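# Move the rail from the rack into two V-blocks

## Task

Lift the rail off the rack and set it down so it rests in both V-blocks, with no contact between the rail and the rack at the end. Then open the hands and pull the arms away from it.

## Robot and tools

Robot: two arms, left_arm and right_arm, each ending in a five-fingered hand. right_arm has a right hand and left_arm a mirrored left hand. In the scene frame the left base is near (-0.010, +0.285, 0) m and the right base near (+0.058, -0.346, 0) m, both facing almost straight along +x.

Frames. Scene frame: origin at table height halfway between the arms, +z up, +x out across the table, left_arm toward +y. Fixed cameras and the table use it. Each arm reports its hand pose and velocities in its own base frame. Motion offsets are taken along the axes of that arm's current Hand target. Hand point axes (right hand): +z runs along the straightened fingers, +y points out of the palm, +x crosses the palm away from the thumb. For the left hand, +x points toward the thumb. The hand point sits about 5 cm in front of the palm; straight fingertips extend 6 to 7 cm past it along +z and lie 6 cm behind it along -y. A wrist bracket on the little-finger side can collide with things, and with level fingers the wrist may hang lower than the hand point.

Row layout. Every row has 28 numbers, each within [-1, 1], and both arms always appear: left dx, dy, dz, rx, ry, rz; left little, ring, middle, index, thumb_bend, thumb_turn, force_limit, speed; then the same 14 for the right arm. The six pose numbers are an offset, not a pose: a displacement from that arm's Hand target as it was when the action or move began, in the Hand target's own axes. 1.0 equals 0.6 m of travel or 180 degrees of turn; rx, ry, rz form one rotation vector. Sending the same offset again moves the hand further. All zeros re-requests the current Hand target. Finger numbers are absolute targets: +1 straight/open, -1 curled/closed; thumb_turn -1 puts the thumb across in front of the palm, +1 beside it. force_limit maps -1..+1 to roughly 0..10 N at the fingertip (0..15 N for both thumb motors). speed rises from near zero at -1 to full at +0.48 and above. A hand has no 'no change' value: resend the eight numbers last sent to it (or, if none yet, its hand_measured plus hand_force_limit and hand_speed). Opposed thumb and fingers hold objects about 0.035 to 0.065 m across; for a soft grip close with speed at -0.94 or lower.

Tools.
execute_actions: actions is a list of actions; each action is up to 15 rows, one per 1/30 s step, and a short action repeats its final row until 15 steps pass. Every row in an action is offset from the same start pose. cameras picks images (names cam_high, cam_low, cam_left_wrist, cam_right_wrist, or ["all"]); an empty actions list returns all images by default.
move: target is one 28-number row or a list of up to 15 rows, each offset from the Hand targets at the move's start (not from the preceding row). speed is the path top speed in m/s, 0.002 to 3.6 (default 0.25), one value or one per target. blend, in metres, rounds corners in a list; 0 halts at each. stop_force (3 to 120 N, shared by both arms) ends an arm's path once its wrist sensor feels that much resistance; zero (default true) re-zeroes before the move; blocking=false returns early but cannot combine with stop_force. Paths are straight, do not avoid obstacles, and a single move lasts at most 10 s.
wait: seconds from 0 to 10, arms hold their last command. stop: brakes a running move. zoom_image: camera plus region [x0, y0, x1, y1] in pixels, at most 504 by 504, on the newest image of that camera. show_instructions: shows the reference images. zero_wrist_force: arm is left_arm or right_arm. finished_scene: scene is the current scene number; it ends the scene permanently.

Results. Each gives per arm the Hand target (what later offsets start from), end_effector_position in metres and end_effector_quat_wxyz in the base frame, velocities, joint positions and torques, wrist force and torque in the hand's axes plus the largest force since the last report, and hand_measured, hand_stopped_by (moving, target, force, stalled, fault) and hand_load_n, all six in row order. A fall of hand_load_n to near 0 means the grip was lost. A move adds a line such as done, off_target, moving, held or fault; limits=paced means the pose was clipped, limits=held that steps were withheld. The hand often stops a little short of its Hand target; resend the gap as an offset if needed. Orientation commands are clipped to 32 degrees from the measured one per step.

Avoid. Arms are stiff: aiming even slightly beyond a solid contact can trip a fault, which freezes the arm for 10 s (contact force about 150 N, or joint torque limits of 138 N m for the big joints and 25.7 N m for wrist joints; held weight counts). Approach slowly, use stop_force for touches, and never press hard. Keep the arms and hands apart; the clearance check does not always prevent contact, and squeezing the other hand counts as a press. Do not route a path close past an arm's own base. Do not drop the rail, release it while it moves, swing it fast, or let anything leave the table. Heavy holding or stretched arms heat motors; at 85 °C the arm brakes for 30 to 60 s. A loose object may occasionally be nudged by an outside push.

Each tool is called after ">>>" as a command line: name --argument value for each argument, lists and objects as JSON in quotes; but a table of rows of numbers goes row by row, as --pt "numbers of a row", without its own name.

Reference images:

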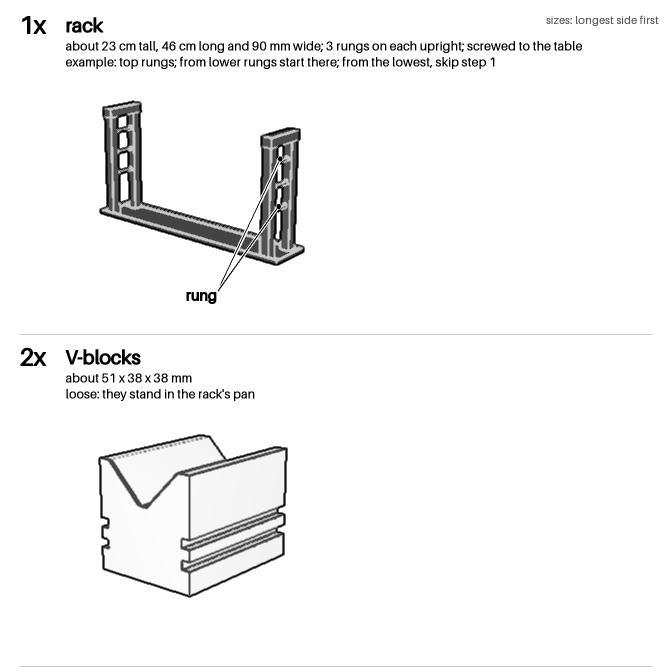

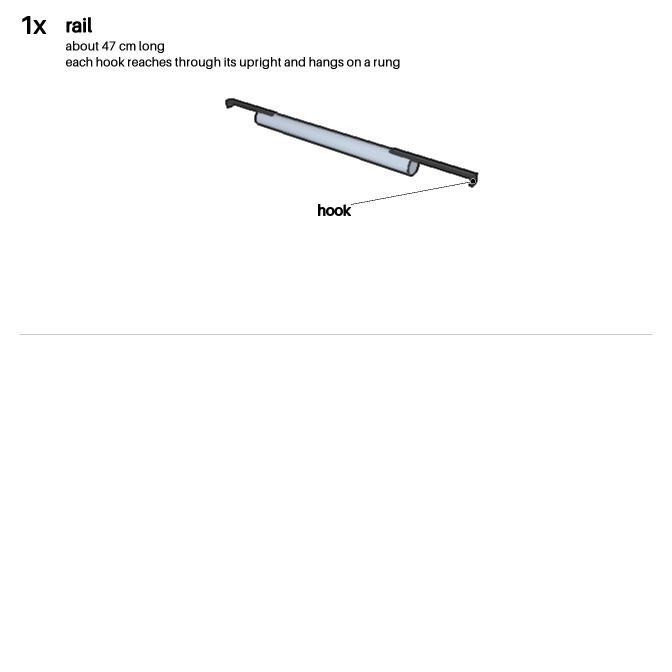

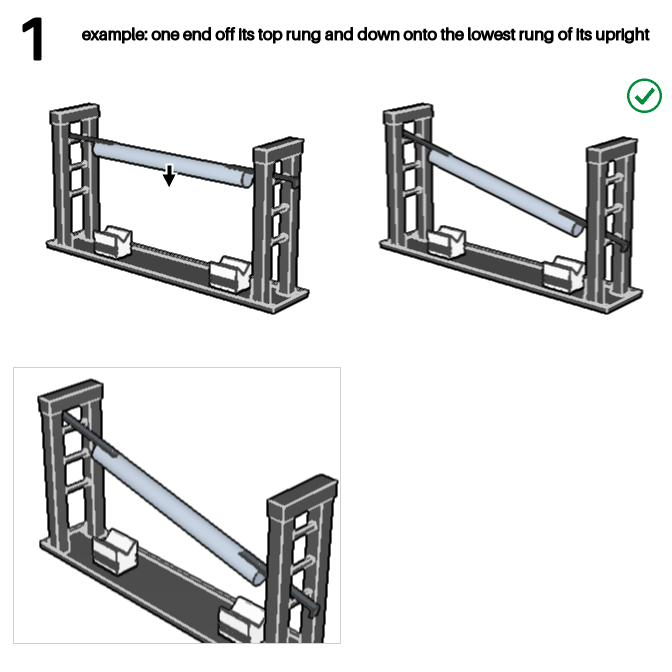

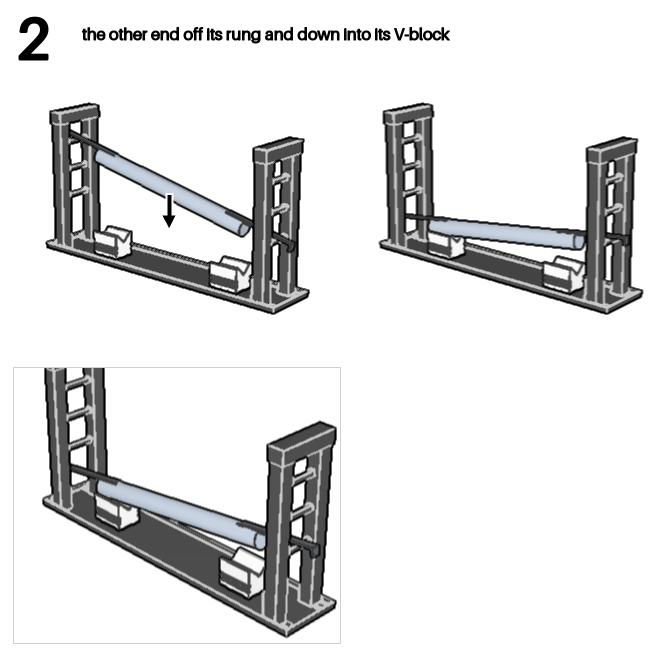

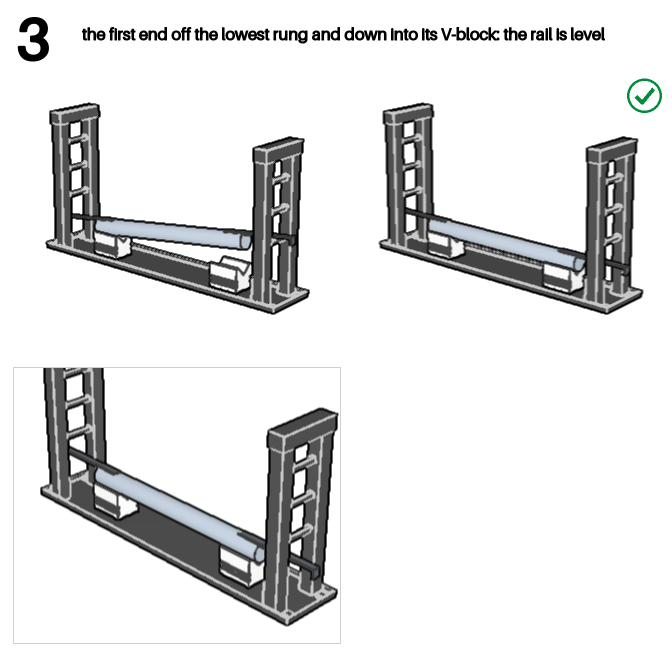

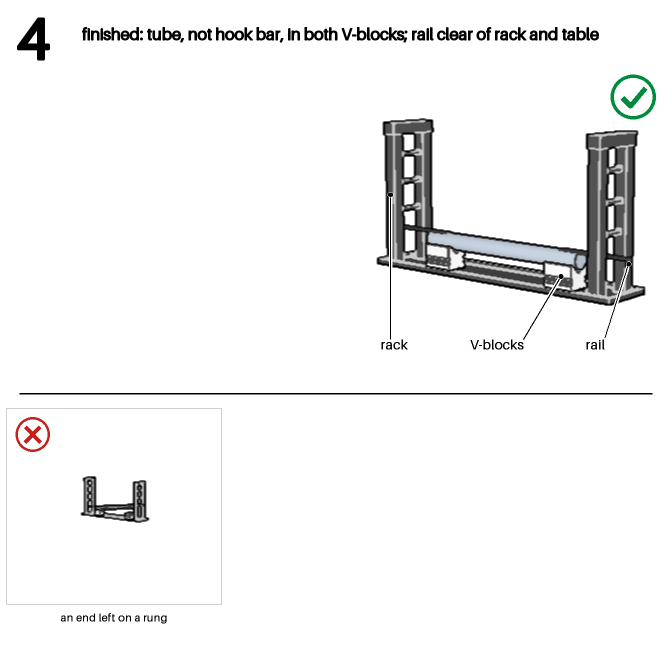

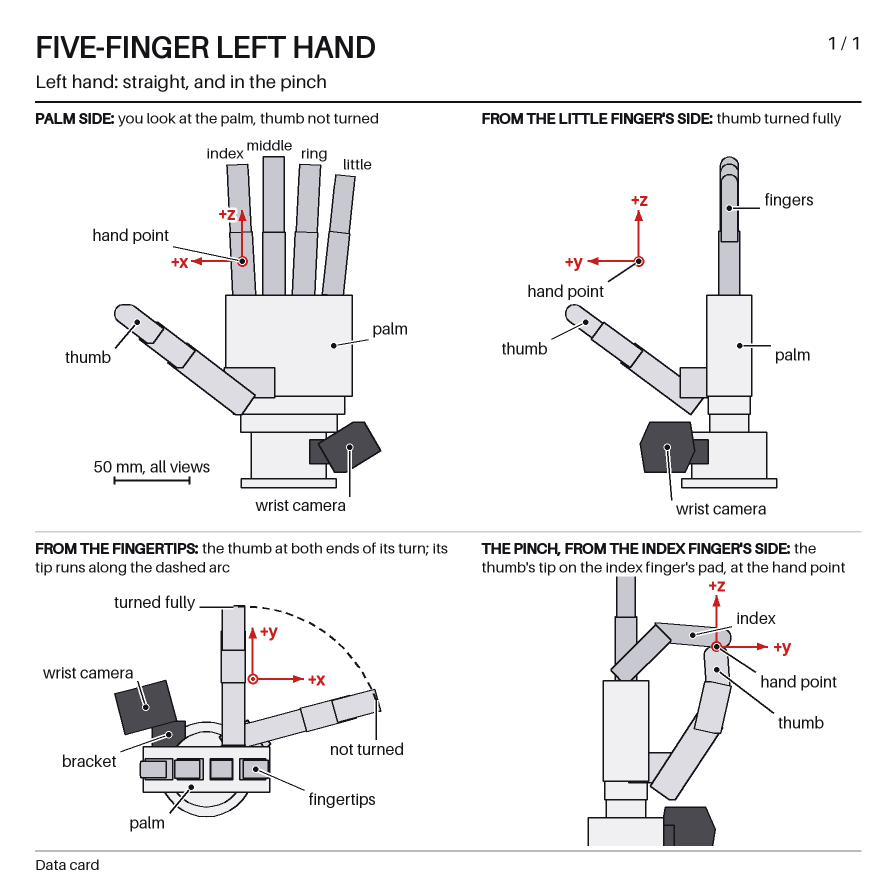

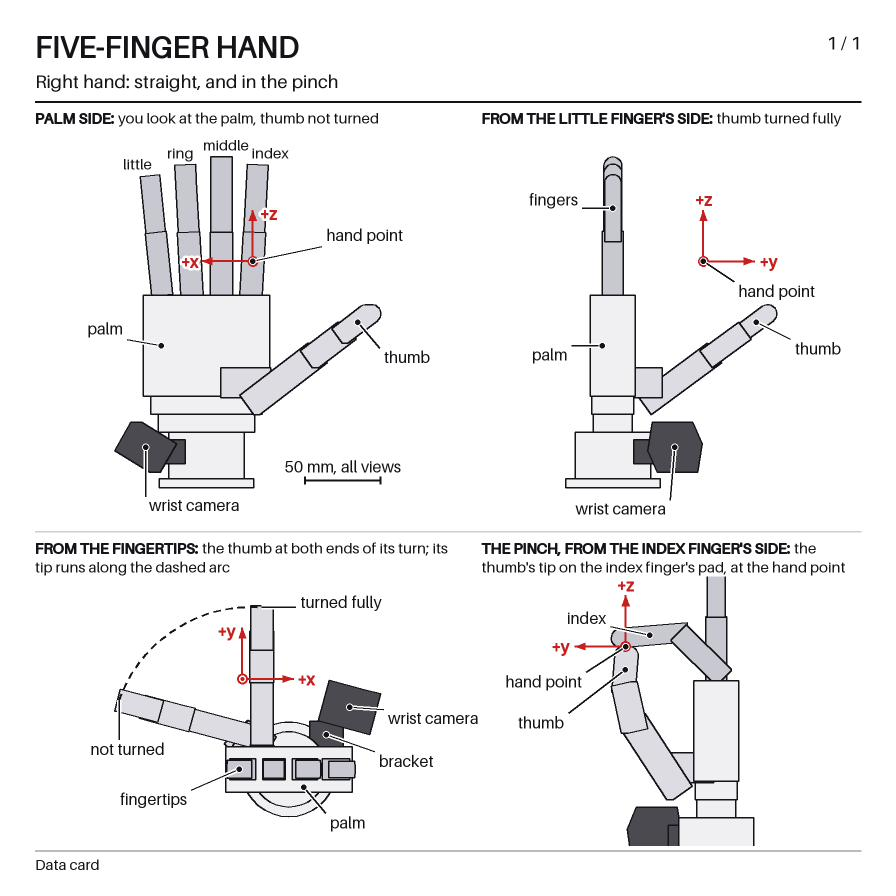

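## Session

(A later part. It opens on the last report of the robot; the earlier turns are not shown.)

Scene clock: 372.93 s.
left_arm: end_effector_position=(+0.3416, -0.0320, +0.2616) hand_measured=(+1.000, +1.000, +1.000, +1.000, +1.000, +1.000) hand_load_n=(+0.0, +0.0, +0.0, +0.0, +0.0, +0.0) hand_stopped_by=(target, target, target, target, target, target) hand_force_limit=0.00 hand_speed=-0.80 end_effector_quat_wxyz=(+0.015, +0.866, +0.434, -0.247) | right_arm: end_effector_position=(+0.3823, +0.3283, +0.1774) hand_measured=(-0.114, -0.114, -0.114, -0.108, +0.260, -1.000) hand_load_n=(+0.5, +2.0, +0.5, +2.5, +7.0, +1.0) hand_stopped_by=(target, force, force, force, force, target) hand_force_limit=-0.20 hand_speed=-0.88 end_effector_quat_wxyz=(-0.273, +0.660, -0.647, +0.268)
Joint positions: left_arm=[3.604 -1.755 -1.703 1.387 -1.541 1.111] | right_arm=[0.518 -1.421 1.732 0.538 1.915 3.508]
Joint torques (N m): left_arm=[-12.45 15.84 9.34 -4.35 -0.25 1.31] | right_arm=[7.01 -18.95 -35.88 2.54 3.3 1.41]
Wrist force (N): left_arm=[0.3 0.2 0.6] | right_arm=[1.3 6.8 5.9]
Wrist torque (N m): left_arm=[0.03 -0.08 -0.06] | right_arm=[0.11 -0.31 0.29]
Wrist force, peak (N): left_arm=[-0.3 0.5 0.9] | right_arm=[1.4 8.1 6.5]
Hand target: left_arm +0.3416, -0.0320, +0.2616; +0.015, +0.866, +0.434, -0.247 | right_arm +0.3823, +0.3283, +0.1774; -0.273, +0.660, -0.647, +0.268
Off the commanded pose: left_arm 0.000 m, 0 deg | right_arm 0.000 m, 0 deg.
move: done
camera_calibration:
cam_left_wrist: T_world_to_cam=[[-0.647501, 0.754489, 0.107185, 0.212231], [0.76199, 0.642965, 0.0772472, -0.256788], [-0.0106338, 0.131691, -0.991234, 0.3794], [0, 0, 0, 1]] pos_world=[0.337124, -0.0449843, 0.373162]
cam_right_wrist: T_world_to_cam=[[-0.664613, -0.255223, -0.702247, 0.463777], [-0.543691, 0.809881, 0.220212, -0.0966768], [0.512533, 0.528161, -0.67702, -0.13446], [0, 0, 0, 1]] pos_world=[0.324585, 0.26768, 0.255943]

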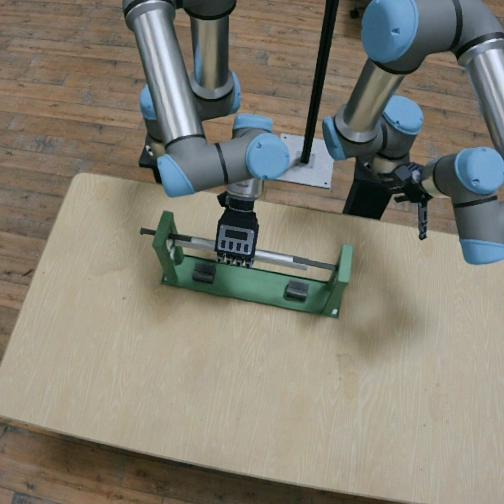

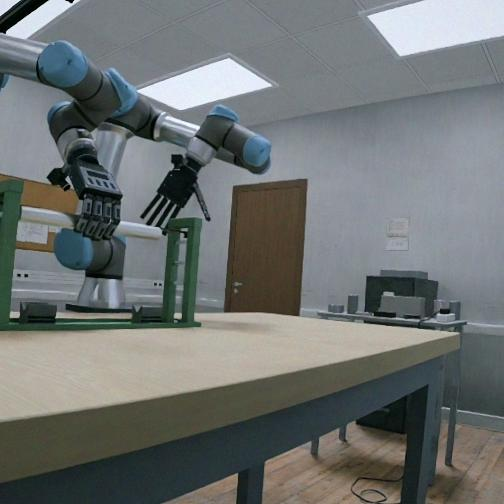

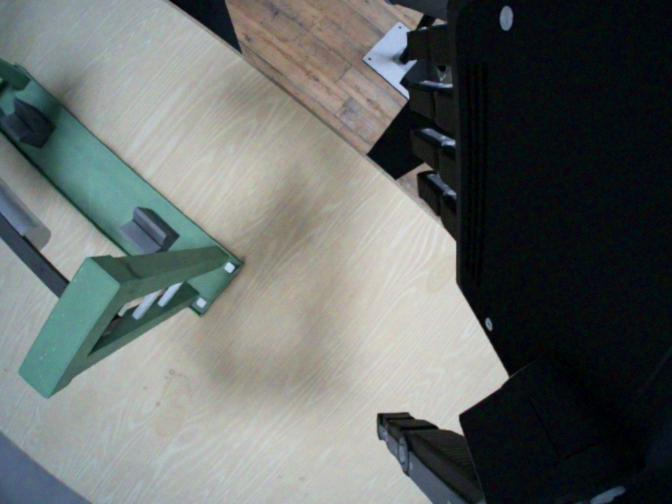

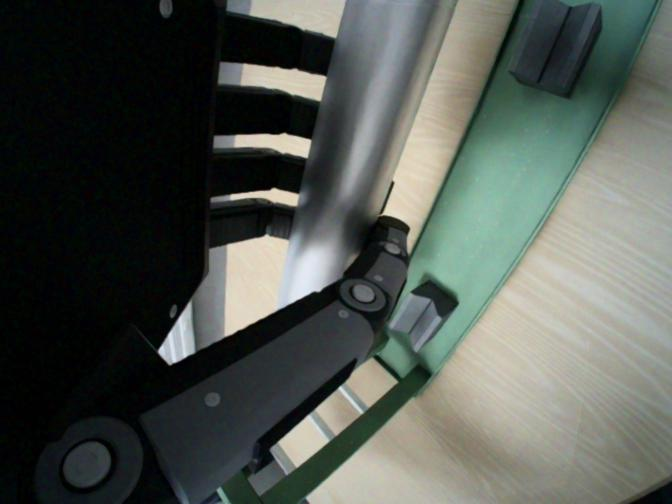

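>>> move --pt "0 0 0 0 0 0 1 1 1 1 1 1 0 -0.8 0.02 0 0 0 0 0 -0.115 -0.115 -0.115 -0.115 -0.5 -1 -0.2 -0.88" --speed 0.03 --stop_force 6 --cameras '["cam_high","cam_low","cam_right_wrist","cam_left_wrist"]'

>>> zoom_image --camera "cam_left_wrist" --region '[30, 220, 180, 370]'

>>> zoom_image --camera "cam_high" --region '[145, 205, 195, 255]'

>>> zoom_image --camera "cam_low" --region '[140, 200, 220, 280]'

Scene clock: 379.60 s.
left_arm: end_effector_position=(+0.3416, -0.0320, +0.2616) hand_measured=(+1.000, +1.000, +1.000, +1.000, +1.000, +1.000) hand_load_n=(+0.0, +0.0, +0.0, +0.0, +0.0, +0.0) hand_stopped_by=(target, target, target, target, target, target) hand_force_limit=0.00 hand_speed=-0.80 end_effector_quat_wxyz=(+0.015, +0.866, +0.434, -0.247) | right_arm: end_effector_position=(+0.3826, +0.3163, +0.1774) hand_measured=(-0.114, -0.114, -0.114, -0.108, +0.260, -1.000) hand_load_n=(+0.5, +2.5, +1.0, +2.5, +7.5, +1.0) hand_stopped_by=(target, force, force, force, force, target) hand_force_limit=-0.20 hand_speed=-0.88 end_effector_quat_wxyz=(-0.273, +0.660, -0.647, +0.268)
Joint positions: left_arm=[3.604 -1.755 -1.703 1.387 -1.541 1.111] | right_arm=[0.488 -1.444 1.758 0.529 1.896 3.484]
Joint torques (N m): left_arm=[-12.09 14.37 9.14 -4.39 -0.57 1.44] | right_arm=[6.9 -18.14 -36.38 2.48 3.2 1.57]
Wrist force (N): left_arm=[0.1 0.2 0.5] | right_arm=[1.1 7.0 5.5]
Wrist torque (N m): left_arm=[0.04 -0.05 -0.07] | right_arm=[0.15 -0.28 0.33]
Wrist force, peak (N): left_arm=[0.0 0.2 1.0] | right_arm=[1.0 7.4 5.9]
Hand target: left_arm +0.3416, -0.0320, +0.2616; +0.015, +0.866, +0.434, -0.247 | right_arm +0.3826, +0.3163, +0.1774; -0.273, +0.660, -0.647, +0.268
Off the commanded pose: left_arm 0.000 m, 0 deg | right_arm 0.000 m, 0 deg.
move: done
camera_calibration:
cam_left_wrist: T_world_to_cam=[[-0.647501, 0.754489, 0.107185, 0.212231], [0.76199, 0.642965, 0.0772472, -0.256788], [-0.0106338, 0.131691, -0.991234, 0.3794], [0, 0, 0, 1]] pos_world=[0.337124, -0.0449843, 0.373162]
cam_right_wrist: T_world_to_cam=[[-0.664613, -0.255223, -0.702247, 0.460847], [-0.543691, 0.809881, 0.220212, -0.0868495], [0.512533, 0.528161, -0.67702, -0.128224], [0, 0, 0, 1]] pos_world=[0.324785, 0.25568, 0.255943]

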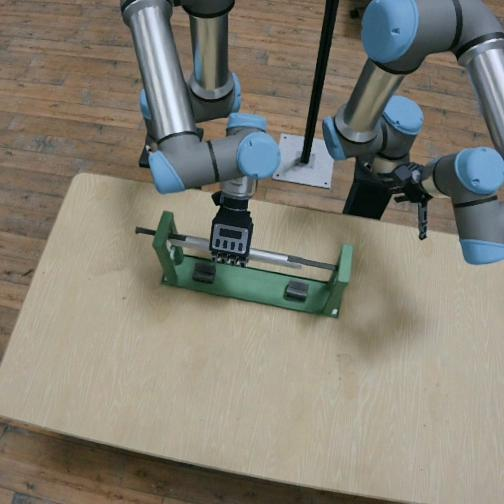

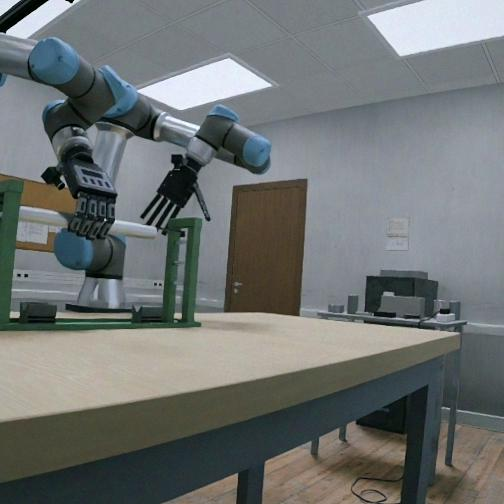

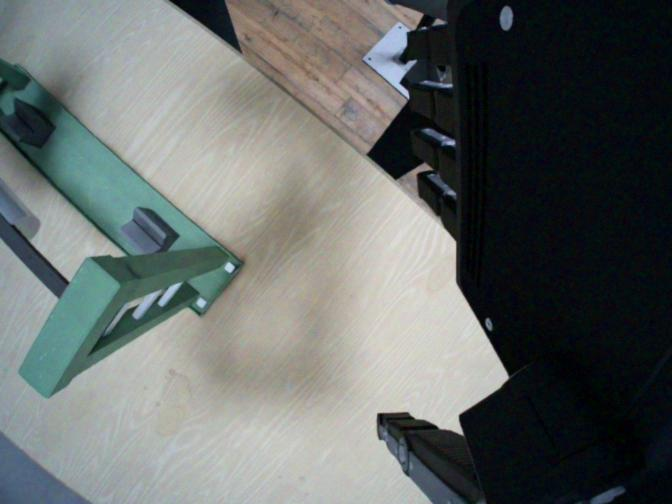

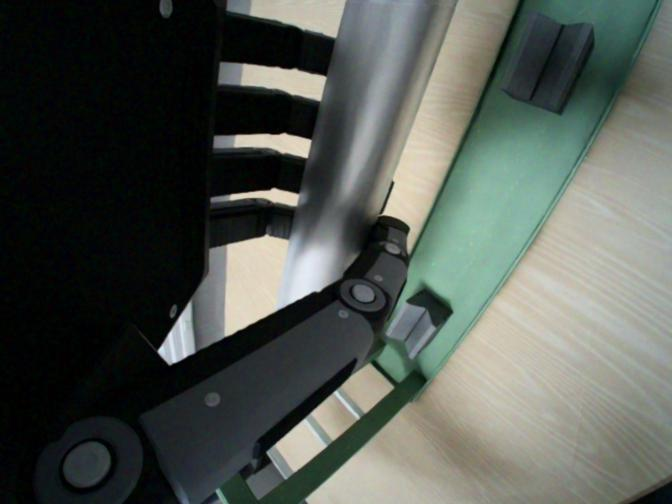

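Scaled by 3.360 from the camera's 672x504 image, which has a finer 960x720 frame.

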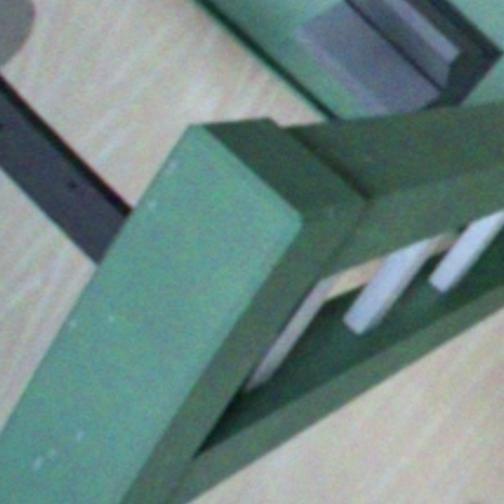

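Scaled by 10.080 from the camera's 504x504 image, which has a finer 720x720 frame.

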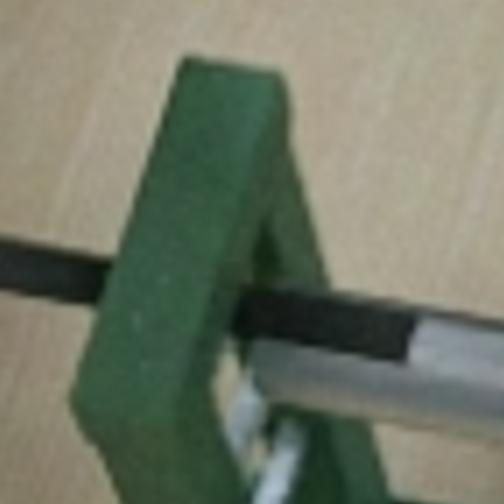

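Scaled by 6.300 from the camera's 504x504 image, which has a finer 720x720 frame.

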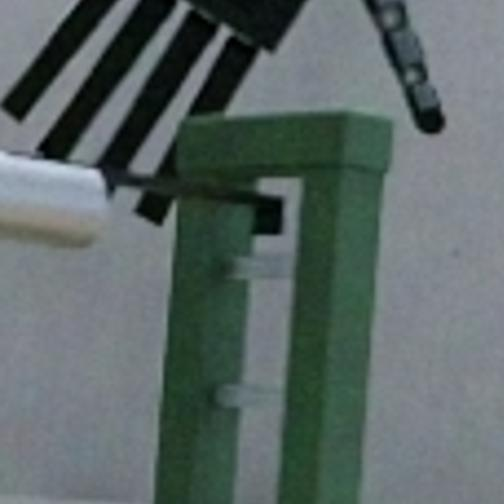

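>>> move --pt "0 0 0 0 0 0 1 1 1 1 1 1 0 -0.8 0.0005 0.0278 0.0278 0 0.01964 -0.01964 -0.115 -0.115 -0.115 -0.115 -0.5 -1 -0.2 -0.88" --speed 0.04 --stop_force 8 --cameras '["cam_high","cam_low","cam_right_wrist","cam_left_wrist"]'

>>> zoom_image --camera "cam_high" --region '[125, 200, 195, 270]'

>>> zoom_image --camera "cam_low" --region '[140, 200, 220, 280]'

Scene clock: 401.93 s.
left_arm: end_effector_position=(+0.3416, -0.0320, +0.2616) hand_measured=(+1.000, +1.000, +1.000, +1.000, +1.000, +1.000) hand_load_n=(+0.0, +0.0, +0.0, +0.0, +0.0, +0.0) hand_stopped_by=(target, target, target, target, target, target) hand_force_limit=0.00 hand_speed=-0.80 end_effector_quat_wxyz=(+0.015, +0.866, +0.434, -0.247) | right_arm: end_effector_position=(+0.3826, +0.3160, +0.1538) hand_measured=(-0.114, -0.114, -0.114, -0.108, +0.260, -1.000) hand_load_n=(+0.5, +2.0, +1.0, +2.5, +7.5, +1.5) hand_stopped_by=(target, force, force, force, force, target) hand_force_limit=-0.20 hand_speed=-0.88 end_effector_quat_wxyz=(-0.245, +0.671, -0.634, +0.297)
Joint positions: left_arm=[3.604 -1.755 -1.703 1.387 -1.541 1.111] | right_arm=[0.534 -1.386 1.754 0.508 1.984 3.468]
Joint torques (N m): left_arm=[-12.78 14.87 9.44 -4.33 -0.56 1.38] | right_arm=[-7.7 -40.98 -25.37 2.66 -1.44 1.64]
Wrist force (N): left_arm=[-0.3 0.0 0.7] | right_arm=[0.3 7.0 5.7]
Wrist torque (N m): left_arm=[-0.01 0.01 -0.08] | right_arm=[0.16 -0.27 0.34]
Wrist force, peak (N): left_arm=[0.3 0.5 0.9] | right_arm=[0.8 7.2 6.2]
Hand target: left_arm +0.3416, -0.0320, +0.2616; +0.015, +0.866, +0.434, -0.247 | right_arm +0.3826, +0.3160, +0.1538; -0.245, +0.671, -0.634, +0.297
Off the commanded pose: left_arm 0.000 m, 0 deg | right_arm 0.000 m, 0 deg.
move: done
camera_calibration:
cam_left_wrist: T_world_to_cam=[[-0.647501, 0.754489, 0.107185, 0.212231], [0.76199, 0.642965, 0.0772472, -0.256788], [-0.0106338, 0.131691, -0.991234, 0.3794], [0, 0, 0, 1]] pos_world=[0.337124, -0.0449843, 0.373162]
cam_right_wrist: T_world_to_cam=[[-0.663348, -0.315472, -0.678562, 0.459203], [-0.54402, 0.825947, 0.147829, -0.075208], [0.51382, 0.467214, -0.719514, -0.118701], [0, 0, 0, 1]] pos_world=[0.324688, 0.262442, 0.237308]

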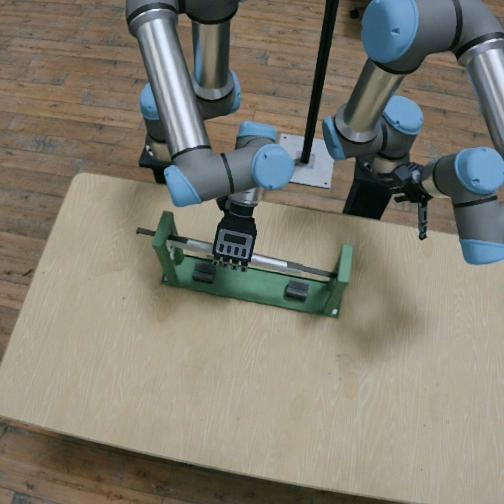

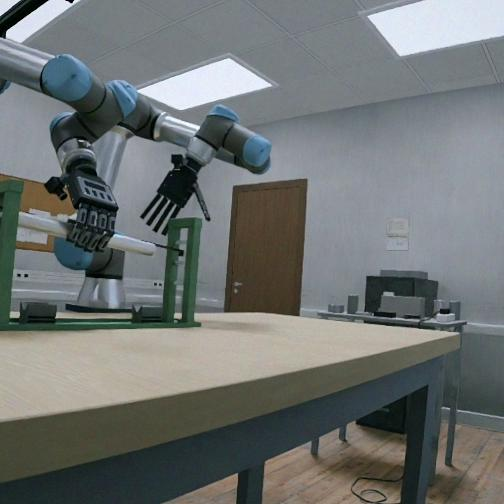

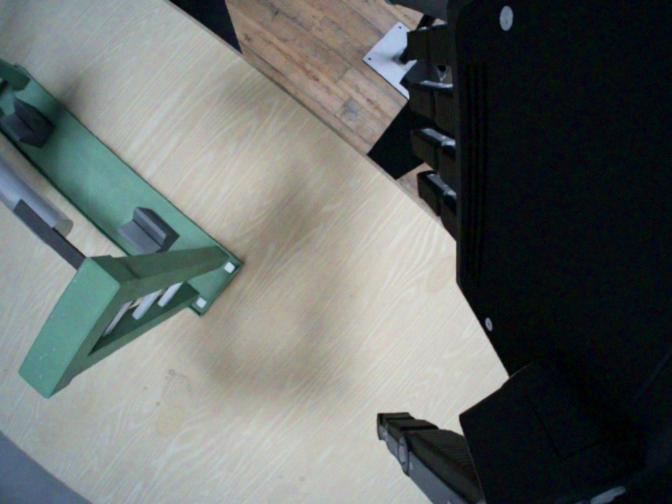

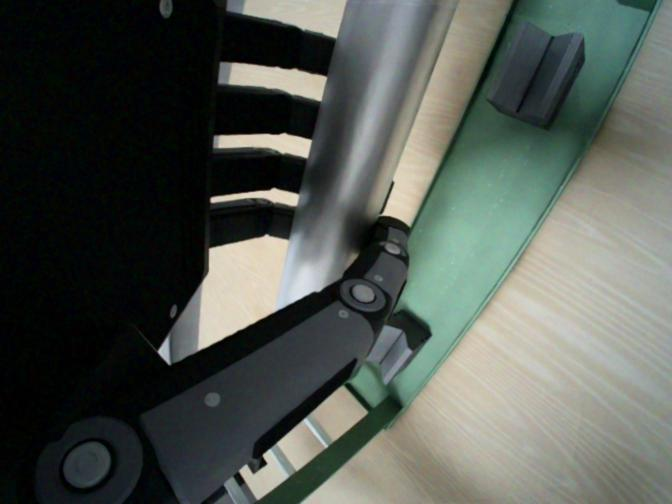

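Scaled by 7.200 from the camera's 504x504 image, which has a finer 720x720 frame.

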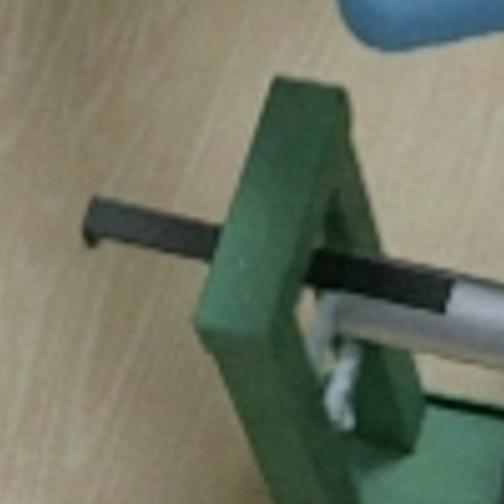

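Scaled by 6.300 from the camera's 504x504 image, which has a finer 720x720 frame.

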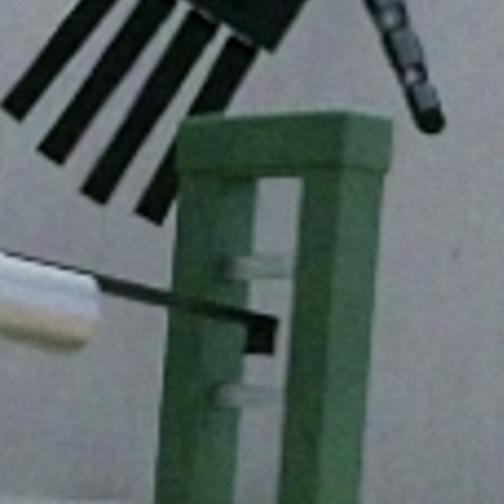

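>>> move --pt "0 0 0 0 0 0 1 1 1 1 1 1 0 -0.8 -0.0018 0.0198 0.0198 0 0.01964 -0.01964 -0.115 -0.115 -0.115 -0.115 -0.5 -1 -0.2 -0.88" --pt "0 0 0 0 0 0 1 1 1 1 1 1 0 -0.8 -0.0033 0.0442 0.0442 0 0.04321 -0.04321 -0.115 -0.115 -0.115 -0.115 -0.5 -1 -0.2 -0.88" --speed 0.04 --stop_force 8 --cameras '["cam_high","cam_low","cam_right_wrist","cam_left_wrist"]'

>>> zoom_image --camera "cam_high" --region '[125, 200, 195, 270]'

>>> zoom_image --camera "cam_low" --region '[0, 190, 220, 340]'

>>> zoom_image --camera "cam_low" --region '[130, 240, 220, 330]'

Scene clock: 414.33 s.
left_arm: end_effector_position=(+0.3416, -0.0320, +0.2616) hand_measured=(+1.000, +1.000, +1.000, +1.000, +1.000, +1.000) hand_load_n=(+0.0, +0.0, +0.0, +0.0, +0.0, +0.0) hand_stopped_by=(target, target, target, target, target, target) hand_force_limit=0.00 hand_speed=-0.80 end_effector_quat_wxyz=(+0.015, +0.866, +0.434, -0.247) | right_arm: end_effector_position=(+0.3826, +0.3147, +0.1163) hand_measured=(-0.114, -0.114, -0.114, -0.108, +0.260, -1.000) hand_load_n=(+0.0, +1.5, +0.5, +3.0, +6.0, +2.5) hand_stopped_by=(target, force, force, force, force, target) hand_force_limit=-0.20 hand_speed=-0.88 end_effector_quat_wxyz=(-0.181, +0.691, -0.602, +0.357)
Joint positions: left_arm=[3.604 -1.755 -1.703 1.387 -1.541 1.111] | right_arm=[0.625 -1.255 1.715 0.505 2.168 3.438]
Joint torques (N m): left_arm=[-12.09 13.78 10.61 -4.21 -1.09 1.62] | right_arm=[-7.47 -45.58 -7.7 2.57 -0.85 1.55]
Wrist force (N): left_arm=[0.3 0.5 0.5] | right_arm=[-2.0 6.7 5.0]
Wrist torque (N m): left_arm=[0.08 -0.08 -0.06] | right_arm=[0.17 -0.11 0.25]
Wrist force, peak (N): left_arm=[-0.1 0.8 0.7] | right_arm=[0.2 7.3 6.0]
Hand target: left_arm +0.3416, -0.0320, +0.2616; +0.015, +0.866, +0.434, -0.247 | right_arm +0.3826, +0.3147, +0.1163; -0.181, +0.691, -0.602, +0.357
Off the commanded pose: left_arm 0.000 m, 0 deg | right_arm 0.000 m, 0 deg.
move: done
camera_calibration:
cam_left_wrist: T_world_to_cam=[[-0.647501, 0.754489, 0.107185, 0.212231], [0.76199, 0.642965, 0.0772472, -0.256788], [-0.0106338, 0.131691, -0.991234, 0.3794], [0, 0, 0, 1]] pos_world=[0.337124, -0.0449843, 0.373162]
cam_right_wrist: T_world_to_cam=[[-0.66092, -0.439353, -0.608402, 0.46321], [-0.544229, 0.838811, -0.0145334, -0.0536143], [0.51672, 0.321505, -0.793496, -0.0917829], [0, 0, 0, 1]] pos_world=[0.324393, 0.277994, 0.20821]

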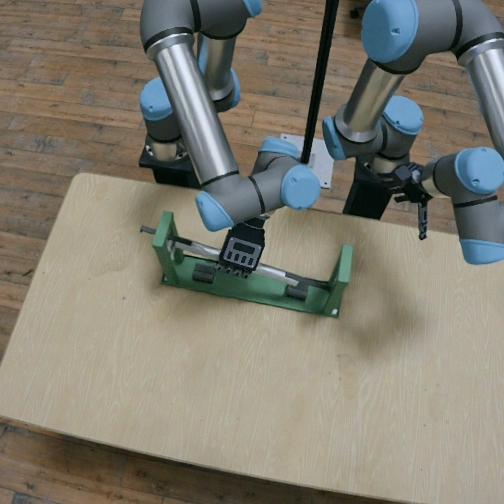

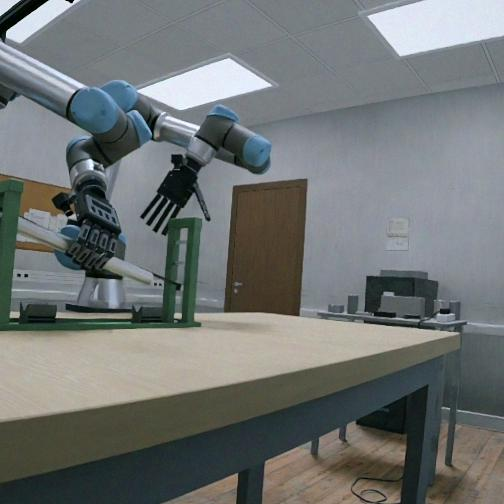

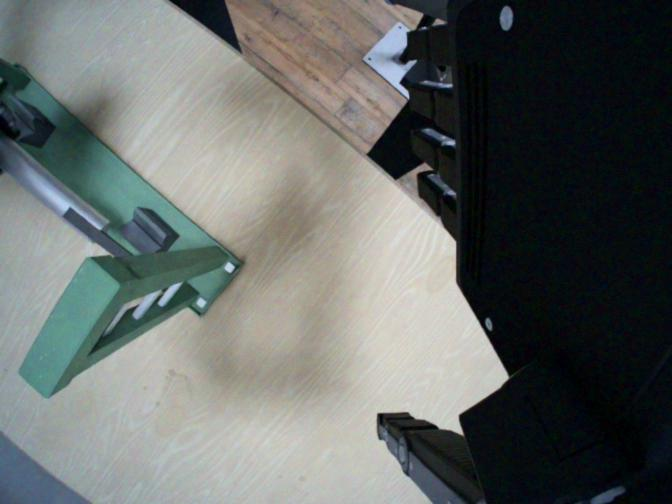

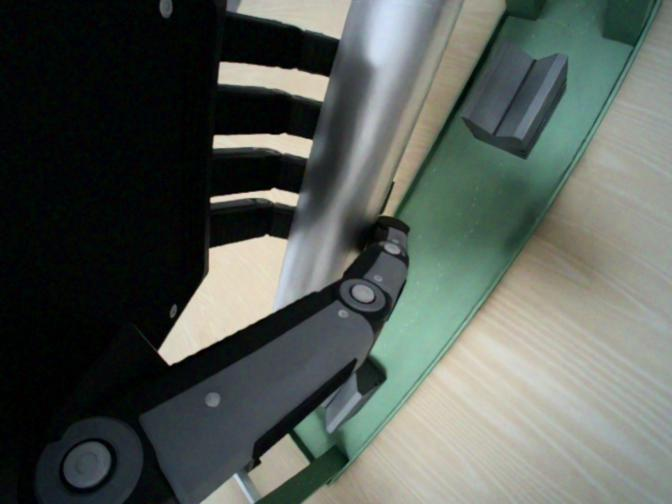

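Scaled by 7.200 from the camera's 504x504 image, which has a finer 720x720 frame.

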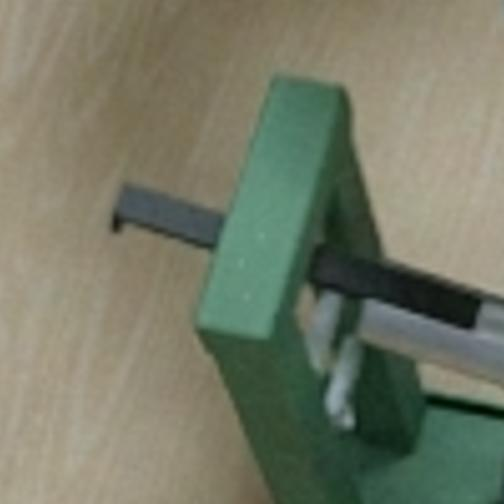

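Scaled by 2.291 from the camera's 504x504 image, which has a finer 720x720 frame.

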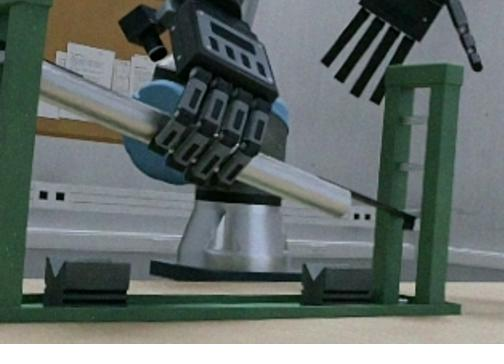

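Scaled by 5.600 from the camera's 504x504 image, which has a finer 720x720 frame.

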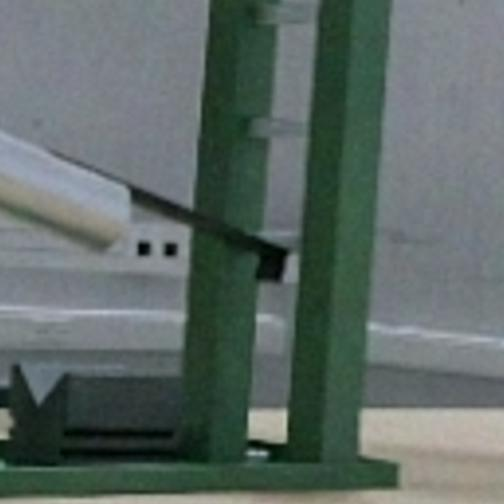

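>>> move --pt "0 0 0 0 0 0 1 1 1 1 1 1 0 -0.8 -0.0028 0.0075 0.0075 0 0.00393 -0.00393 -0.115 -0.115 -0.115 -0.115 -0.5 -1 -0.2 -0.88" --pt "0 0 0 0 0 0 1 1 1 1 1 1 0 -0.8 -0.0528 0.0075 0.0075 0 0.00393 -0.00393 -0.115 -0.115 -0.115 -0.115 -0.5 -1 -0.2 -0.88" --speed 0.04 --stop_force 7 --cameras '["cam_high","cam_low","cam_right_wrist","cam_left_wrist"]'

>>> zoom_image --camera "cam_high" --region '[125, 200, 195, 270]'

>>> zoom_image --camera "cam_left_wrist" --region '[30, 190, 260, 420]'

>>> zoom_image --camera "cam_low" --region '[130, 240, 220, 330]'

Scene clock: 436.03 s.
left_arm: end_effector_position=(+0.3416, -0.0320, +0.2616) hand_measured=(+1.000, +1.000, +1.000, +1.000, +1.000, +1.000) hand_load_n=(+0.0, +0.0, +0.0, +0.0, +0.0, +0.0) hand_stopped_by=(target, target, target, target, target, target) hand_force_limit=0.00 hand_speed=-0.80 end_effector_quat_wxyz=(+0.015, +0.866, +0.434, -0.247) | right_arm: end_effector_position=(+0.3821, +0.3434, +0.1014) hand_measured=(-0.114, -0.114, -0.114, -0.108, +0.260, -1.000) hand_load_n=(+0.5, +1.5, +1.0, +3.0, +7.0, +2.0) hand_stopped_by=(target, force, force, force, force, target) hand_force_limit=-0.20 hand_speed=-0.88 end_effector_quat_wxyz=(-0.175, +0.692, -0.599, +0.363)
Joint positions: left_arm=[3.604 -1.755 -1.703 1.387 -1.541 1.111] | right_arm=[0.688 -1.171 1.65 0.529 2.215 3.493]
Joint torques (N m): left_arm=[-12.4 14.94 9.8 -4.59 -1.31 1.45] | right_arm=[-7.87 -48.84 -7.37 -0.57 -0.75 -1.71]
Wrist force (N): left_arm=[0.0 0.3 0.6] | right_arm=[-1.8 6.5 5.0]
Wrist torque (N m): left_arm=[0.04 -0.04 -0.07] | right_arm=[0.14 -0.16 0.24]
Wrist force, peak (N): left_arm=[0.1 0.6 1.0] | right_arm=[-1.0 7.6 5.1]
Hand target: left_arm +0.3416, -0.0320, +0.2616; +0.015, +0.866, +0.434, -0.247 | right_arm +0.3821, +0.3434, +0.1014; -0.175, +0.692, -0.599, +0.363
Off the commanded pose: left_arm 0.000 m, 0 deg | right_arm 0.000 m, 0 deg.
move: done
camera_calibration:
cam_left_wrist: T_world_to_cam=[[-0.647501, 0.754489, 0.107185, 0.212231], [0.76199, 0.642965, 0.0772472, -0.256788], [-0.0106338, 0.131691, -0.991234, 0.3794], [0, 0, 0, 1]] pos_world=[0.337124, -0.0449843, 0.373162]
cam_right_wrist: T_world_to_cam=[[-0.660687, -0.449905, -0.600898, 0.469163], [-0.544221, 0.838427, -0.029378, -0.0765533], [0.517026, 0.307612, -0.798786, -0.107315], [0, 0, 0, 1]] pos_world=[0.323793, 0.308275, 0.193948]

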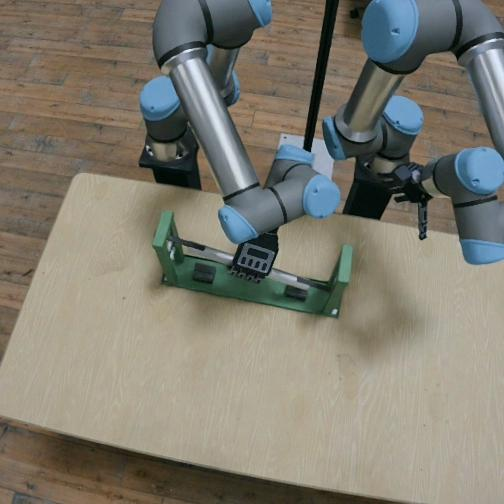

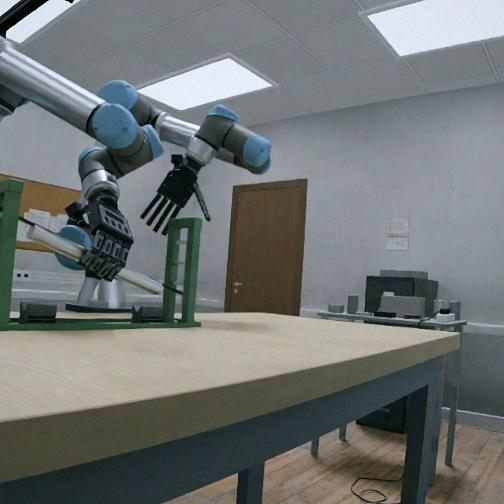

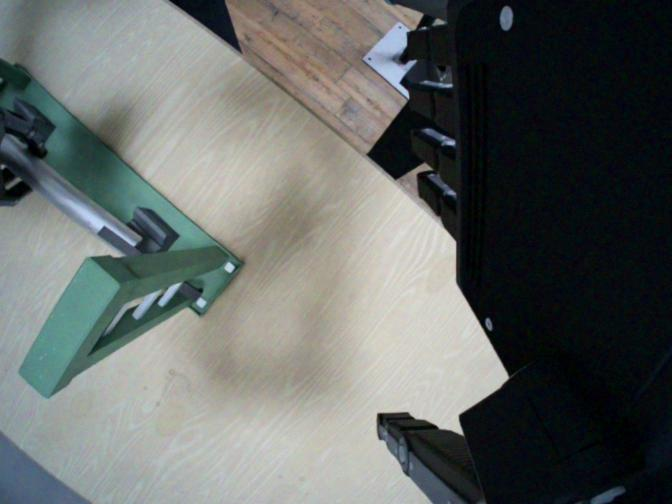

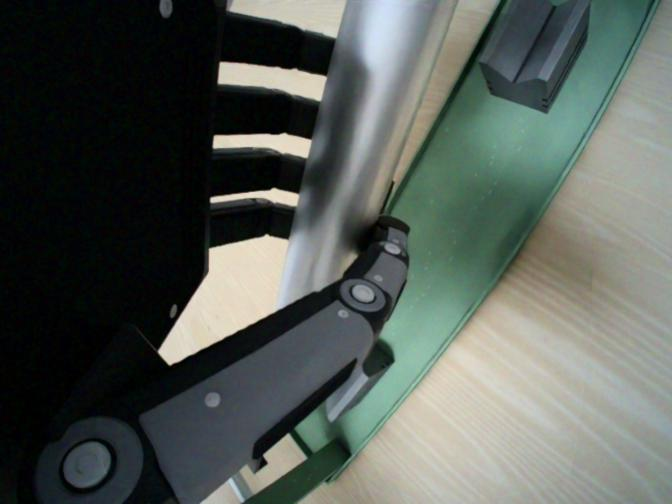

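Scaled by 7.200 from the camera's 504x504 image, which has a finer 720x720 frame.

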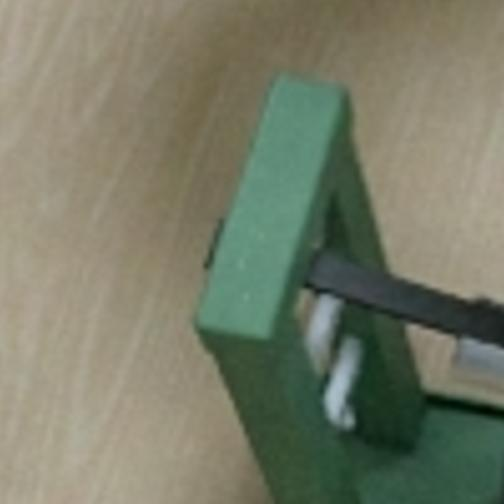

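Scaled by 2.191 from the camera's 672x504 image, which has a finer 960x720 frame.

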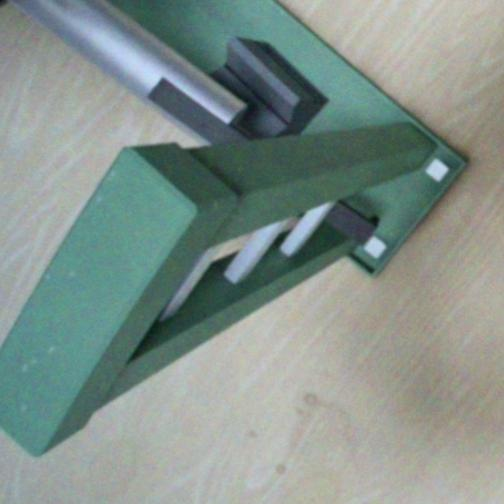

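Scaled by 5.600 from the camera's 504x504 image, which has a finer 720x720 frame.

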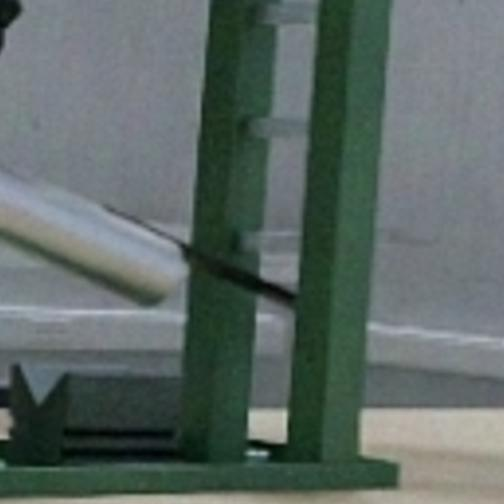

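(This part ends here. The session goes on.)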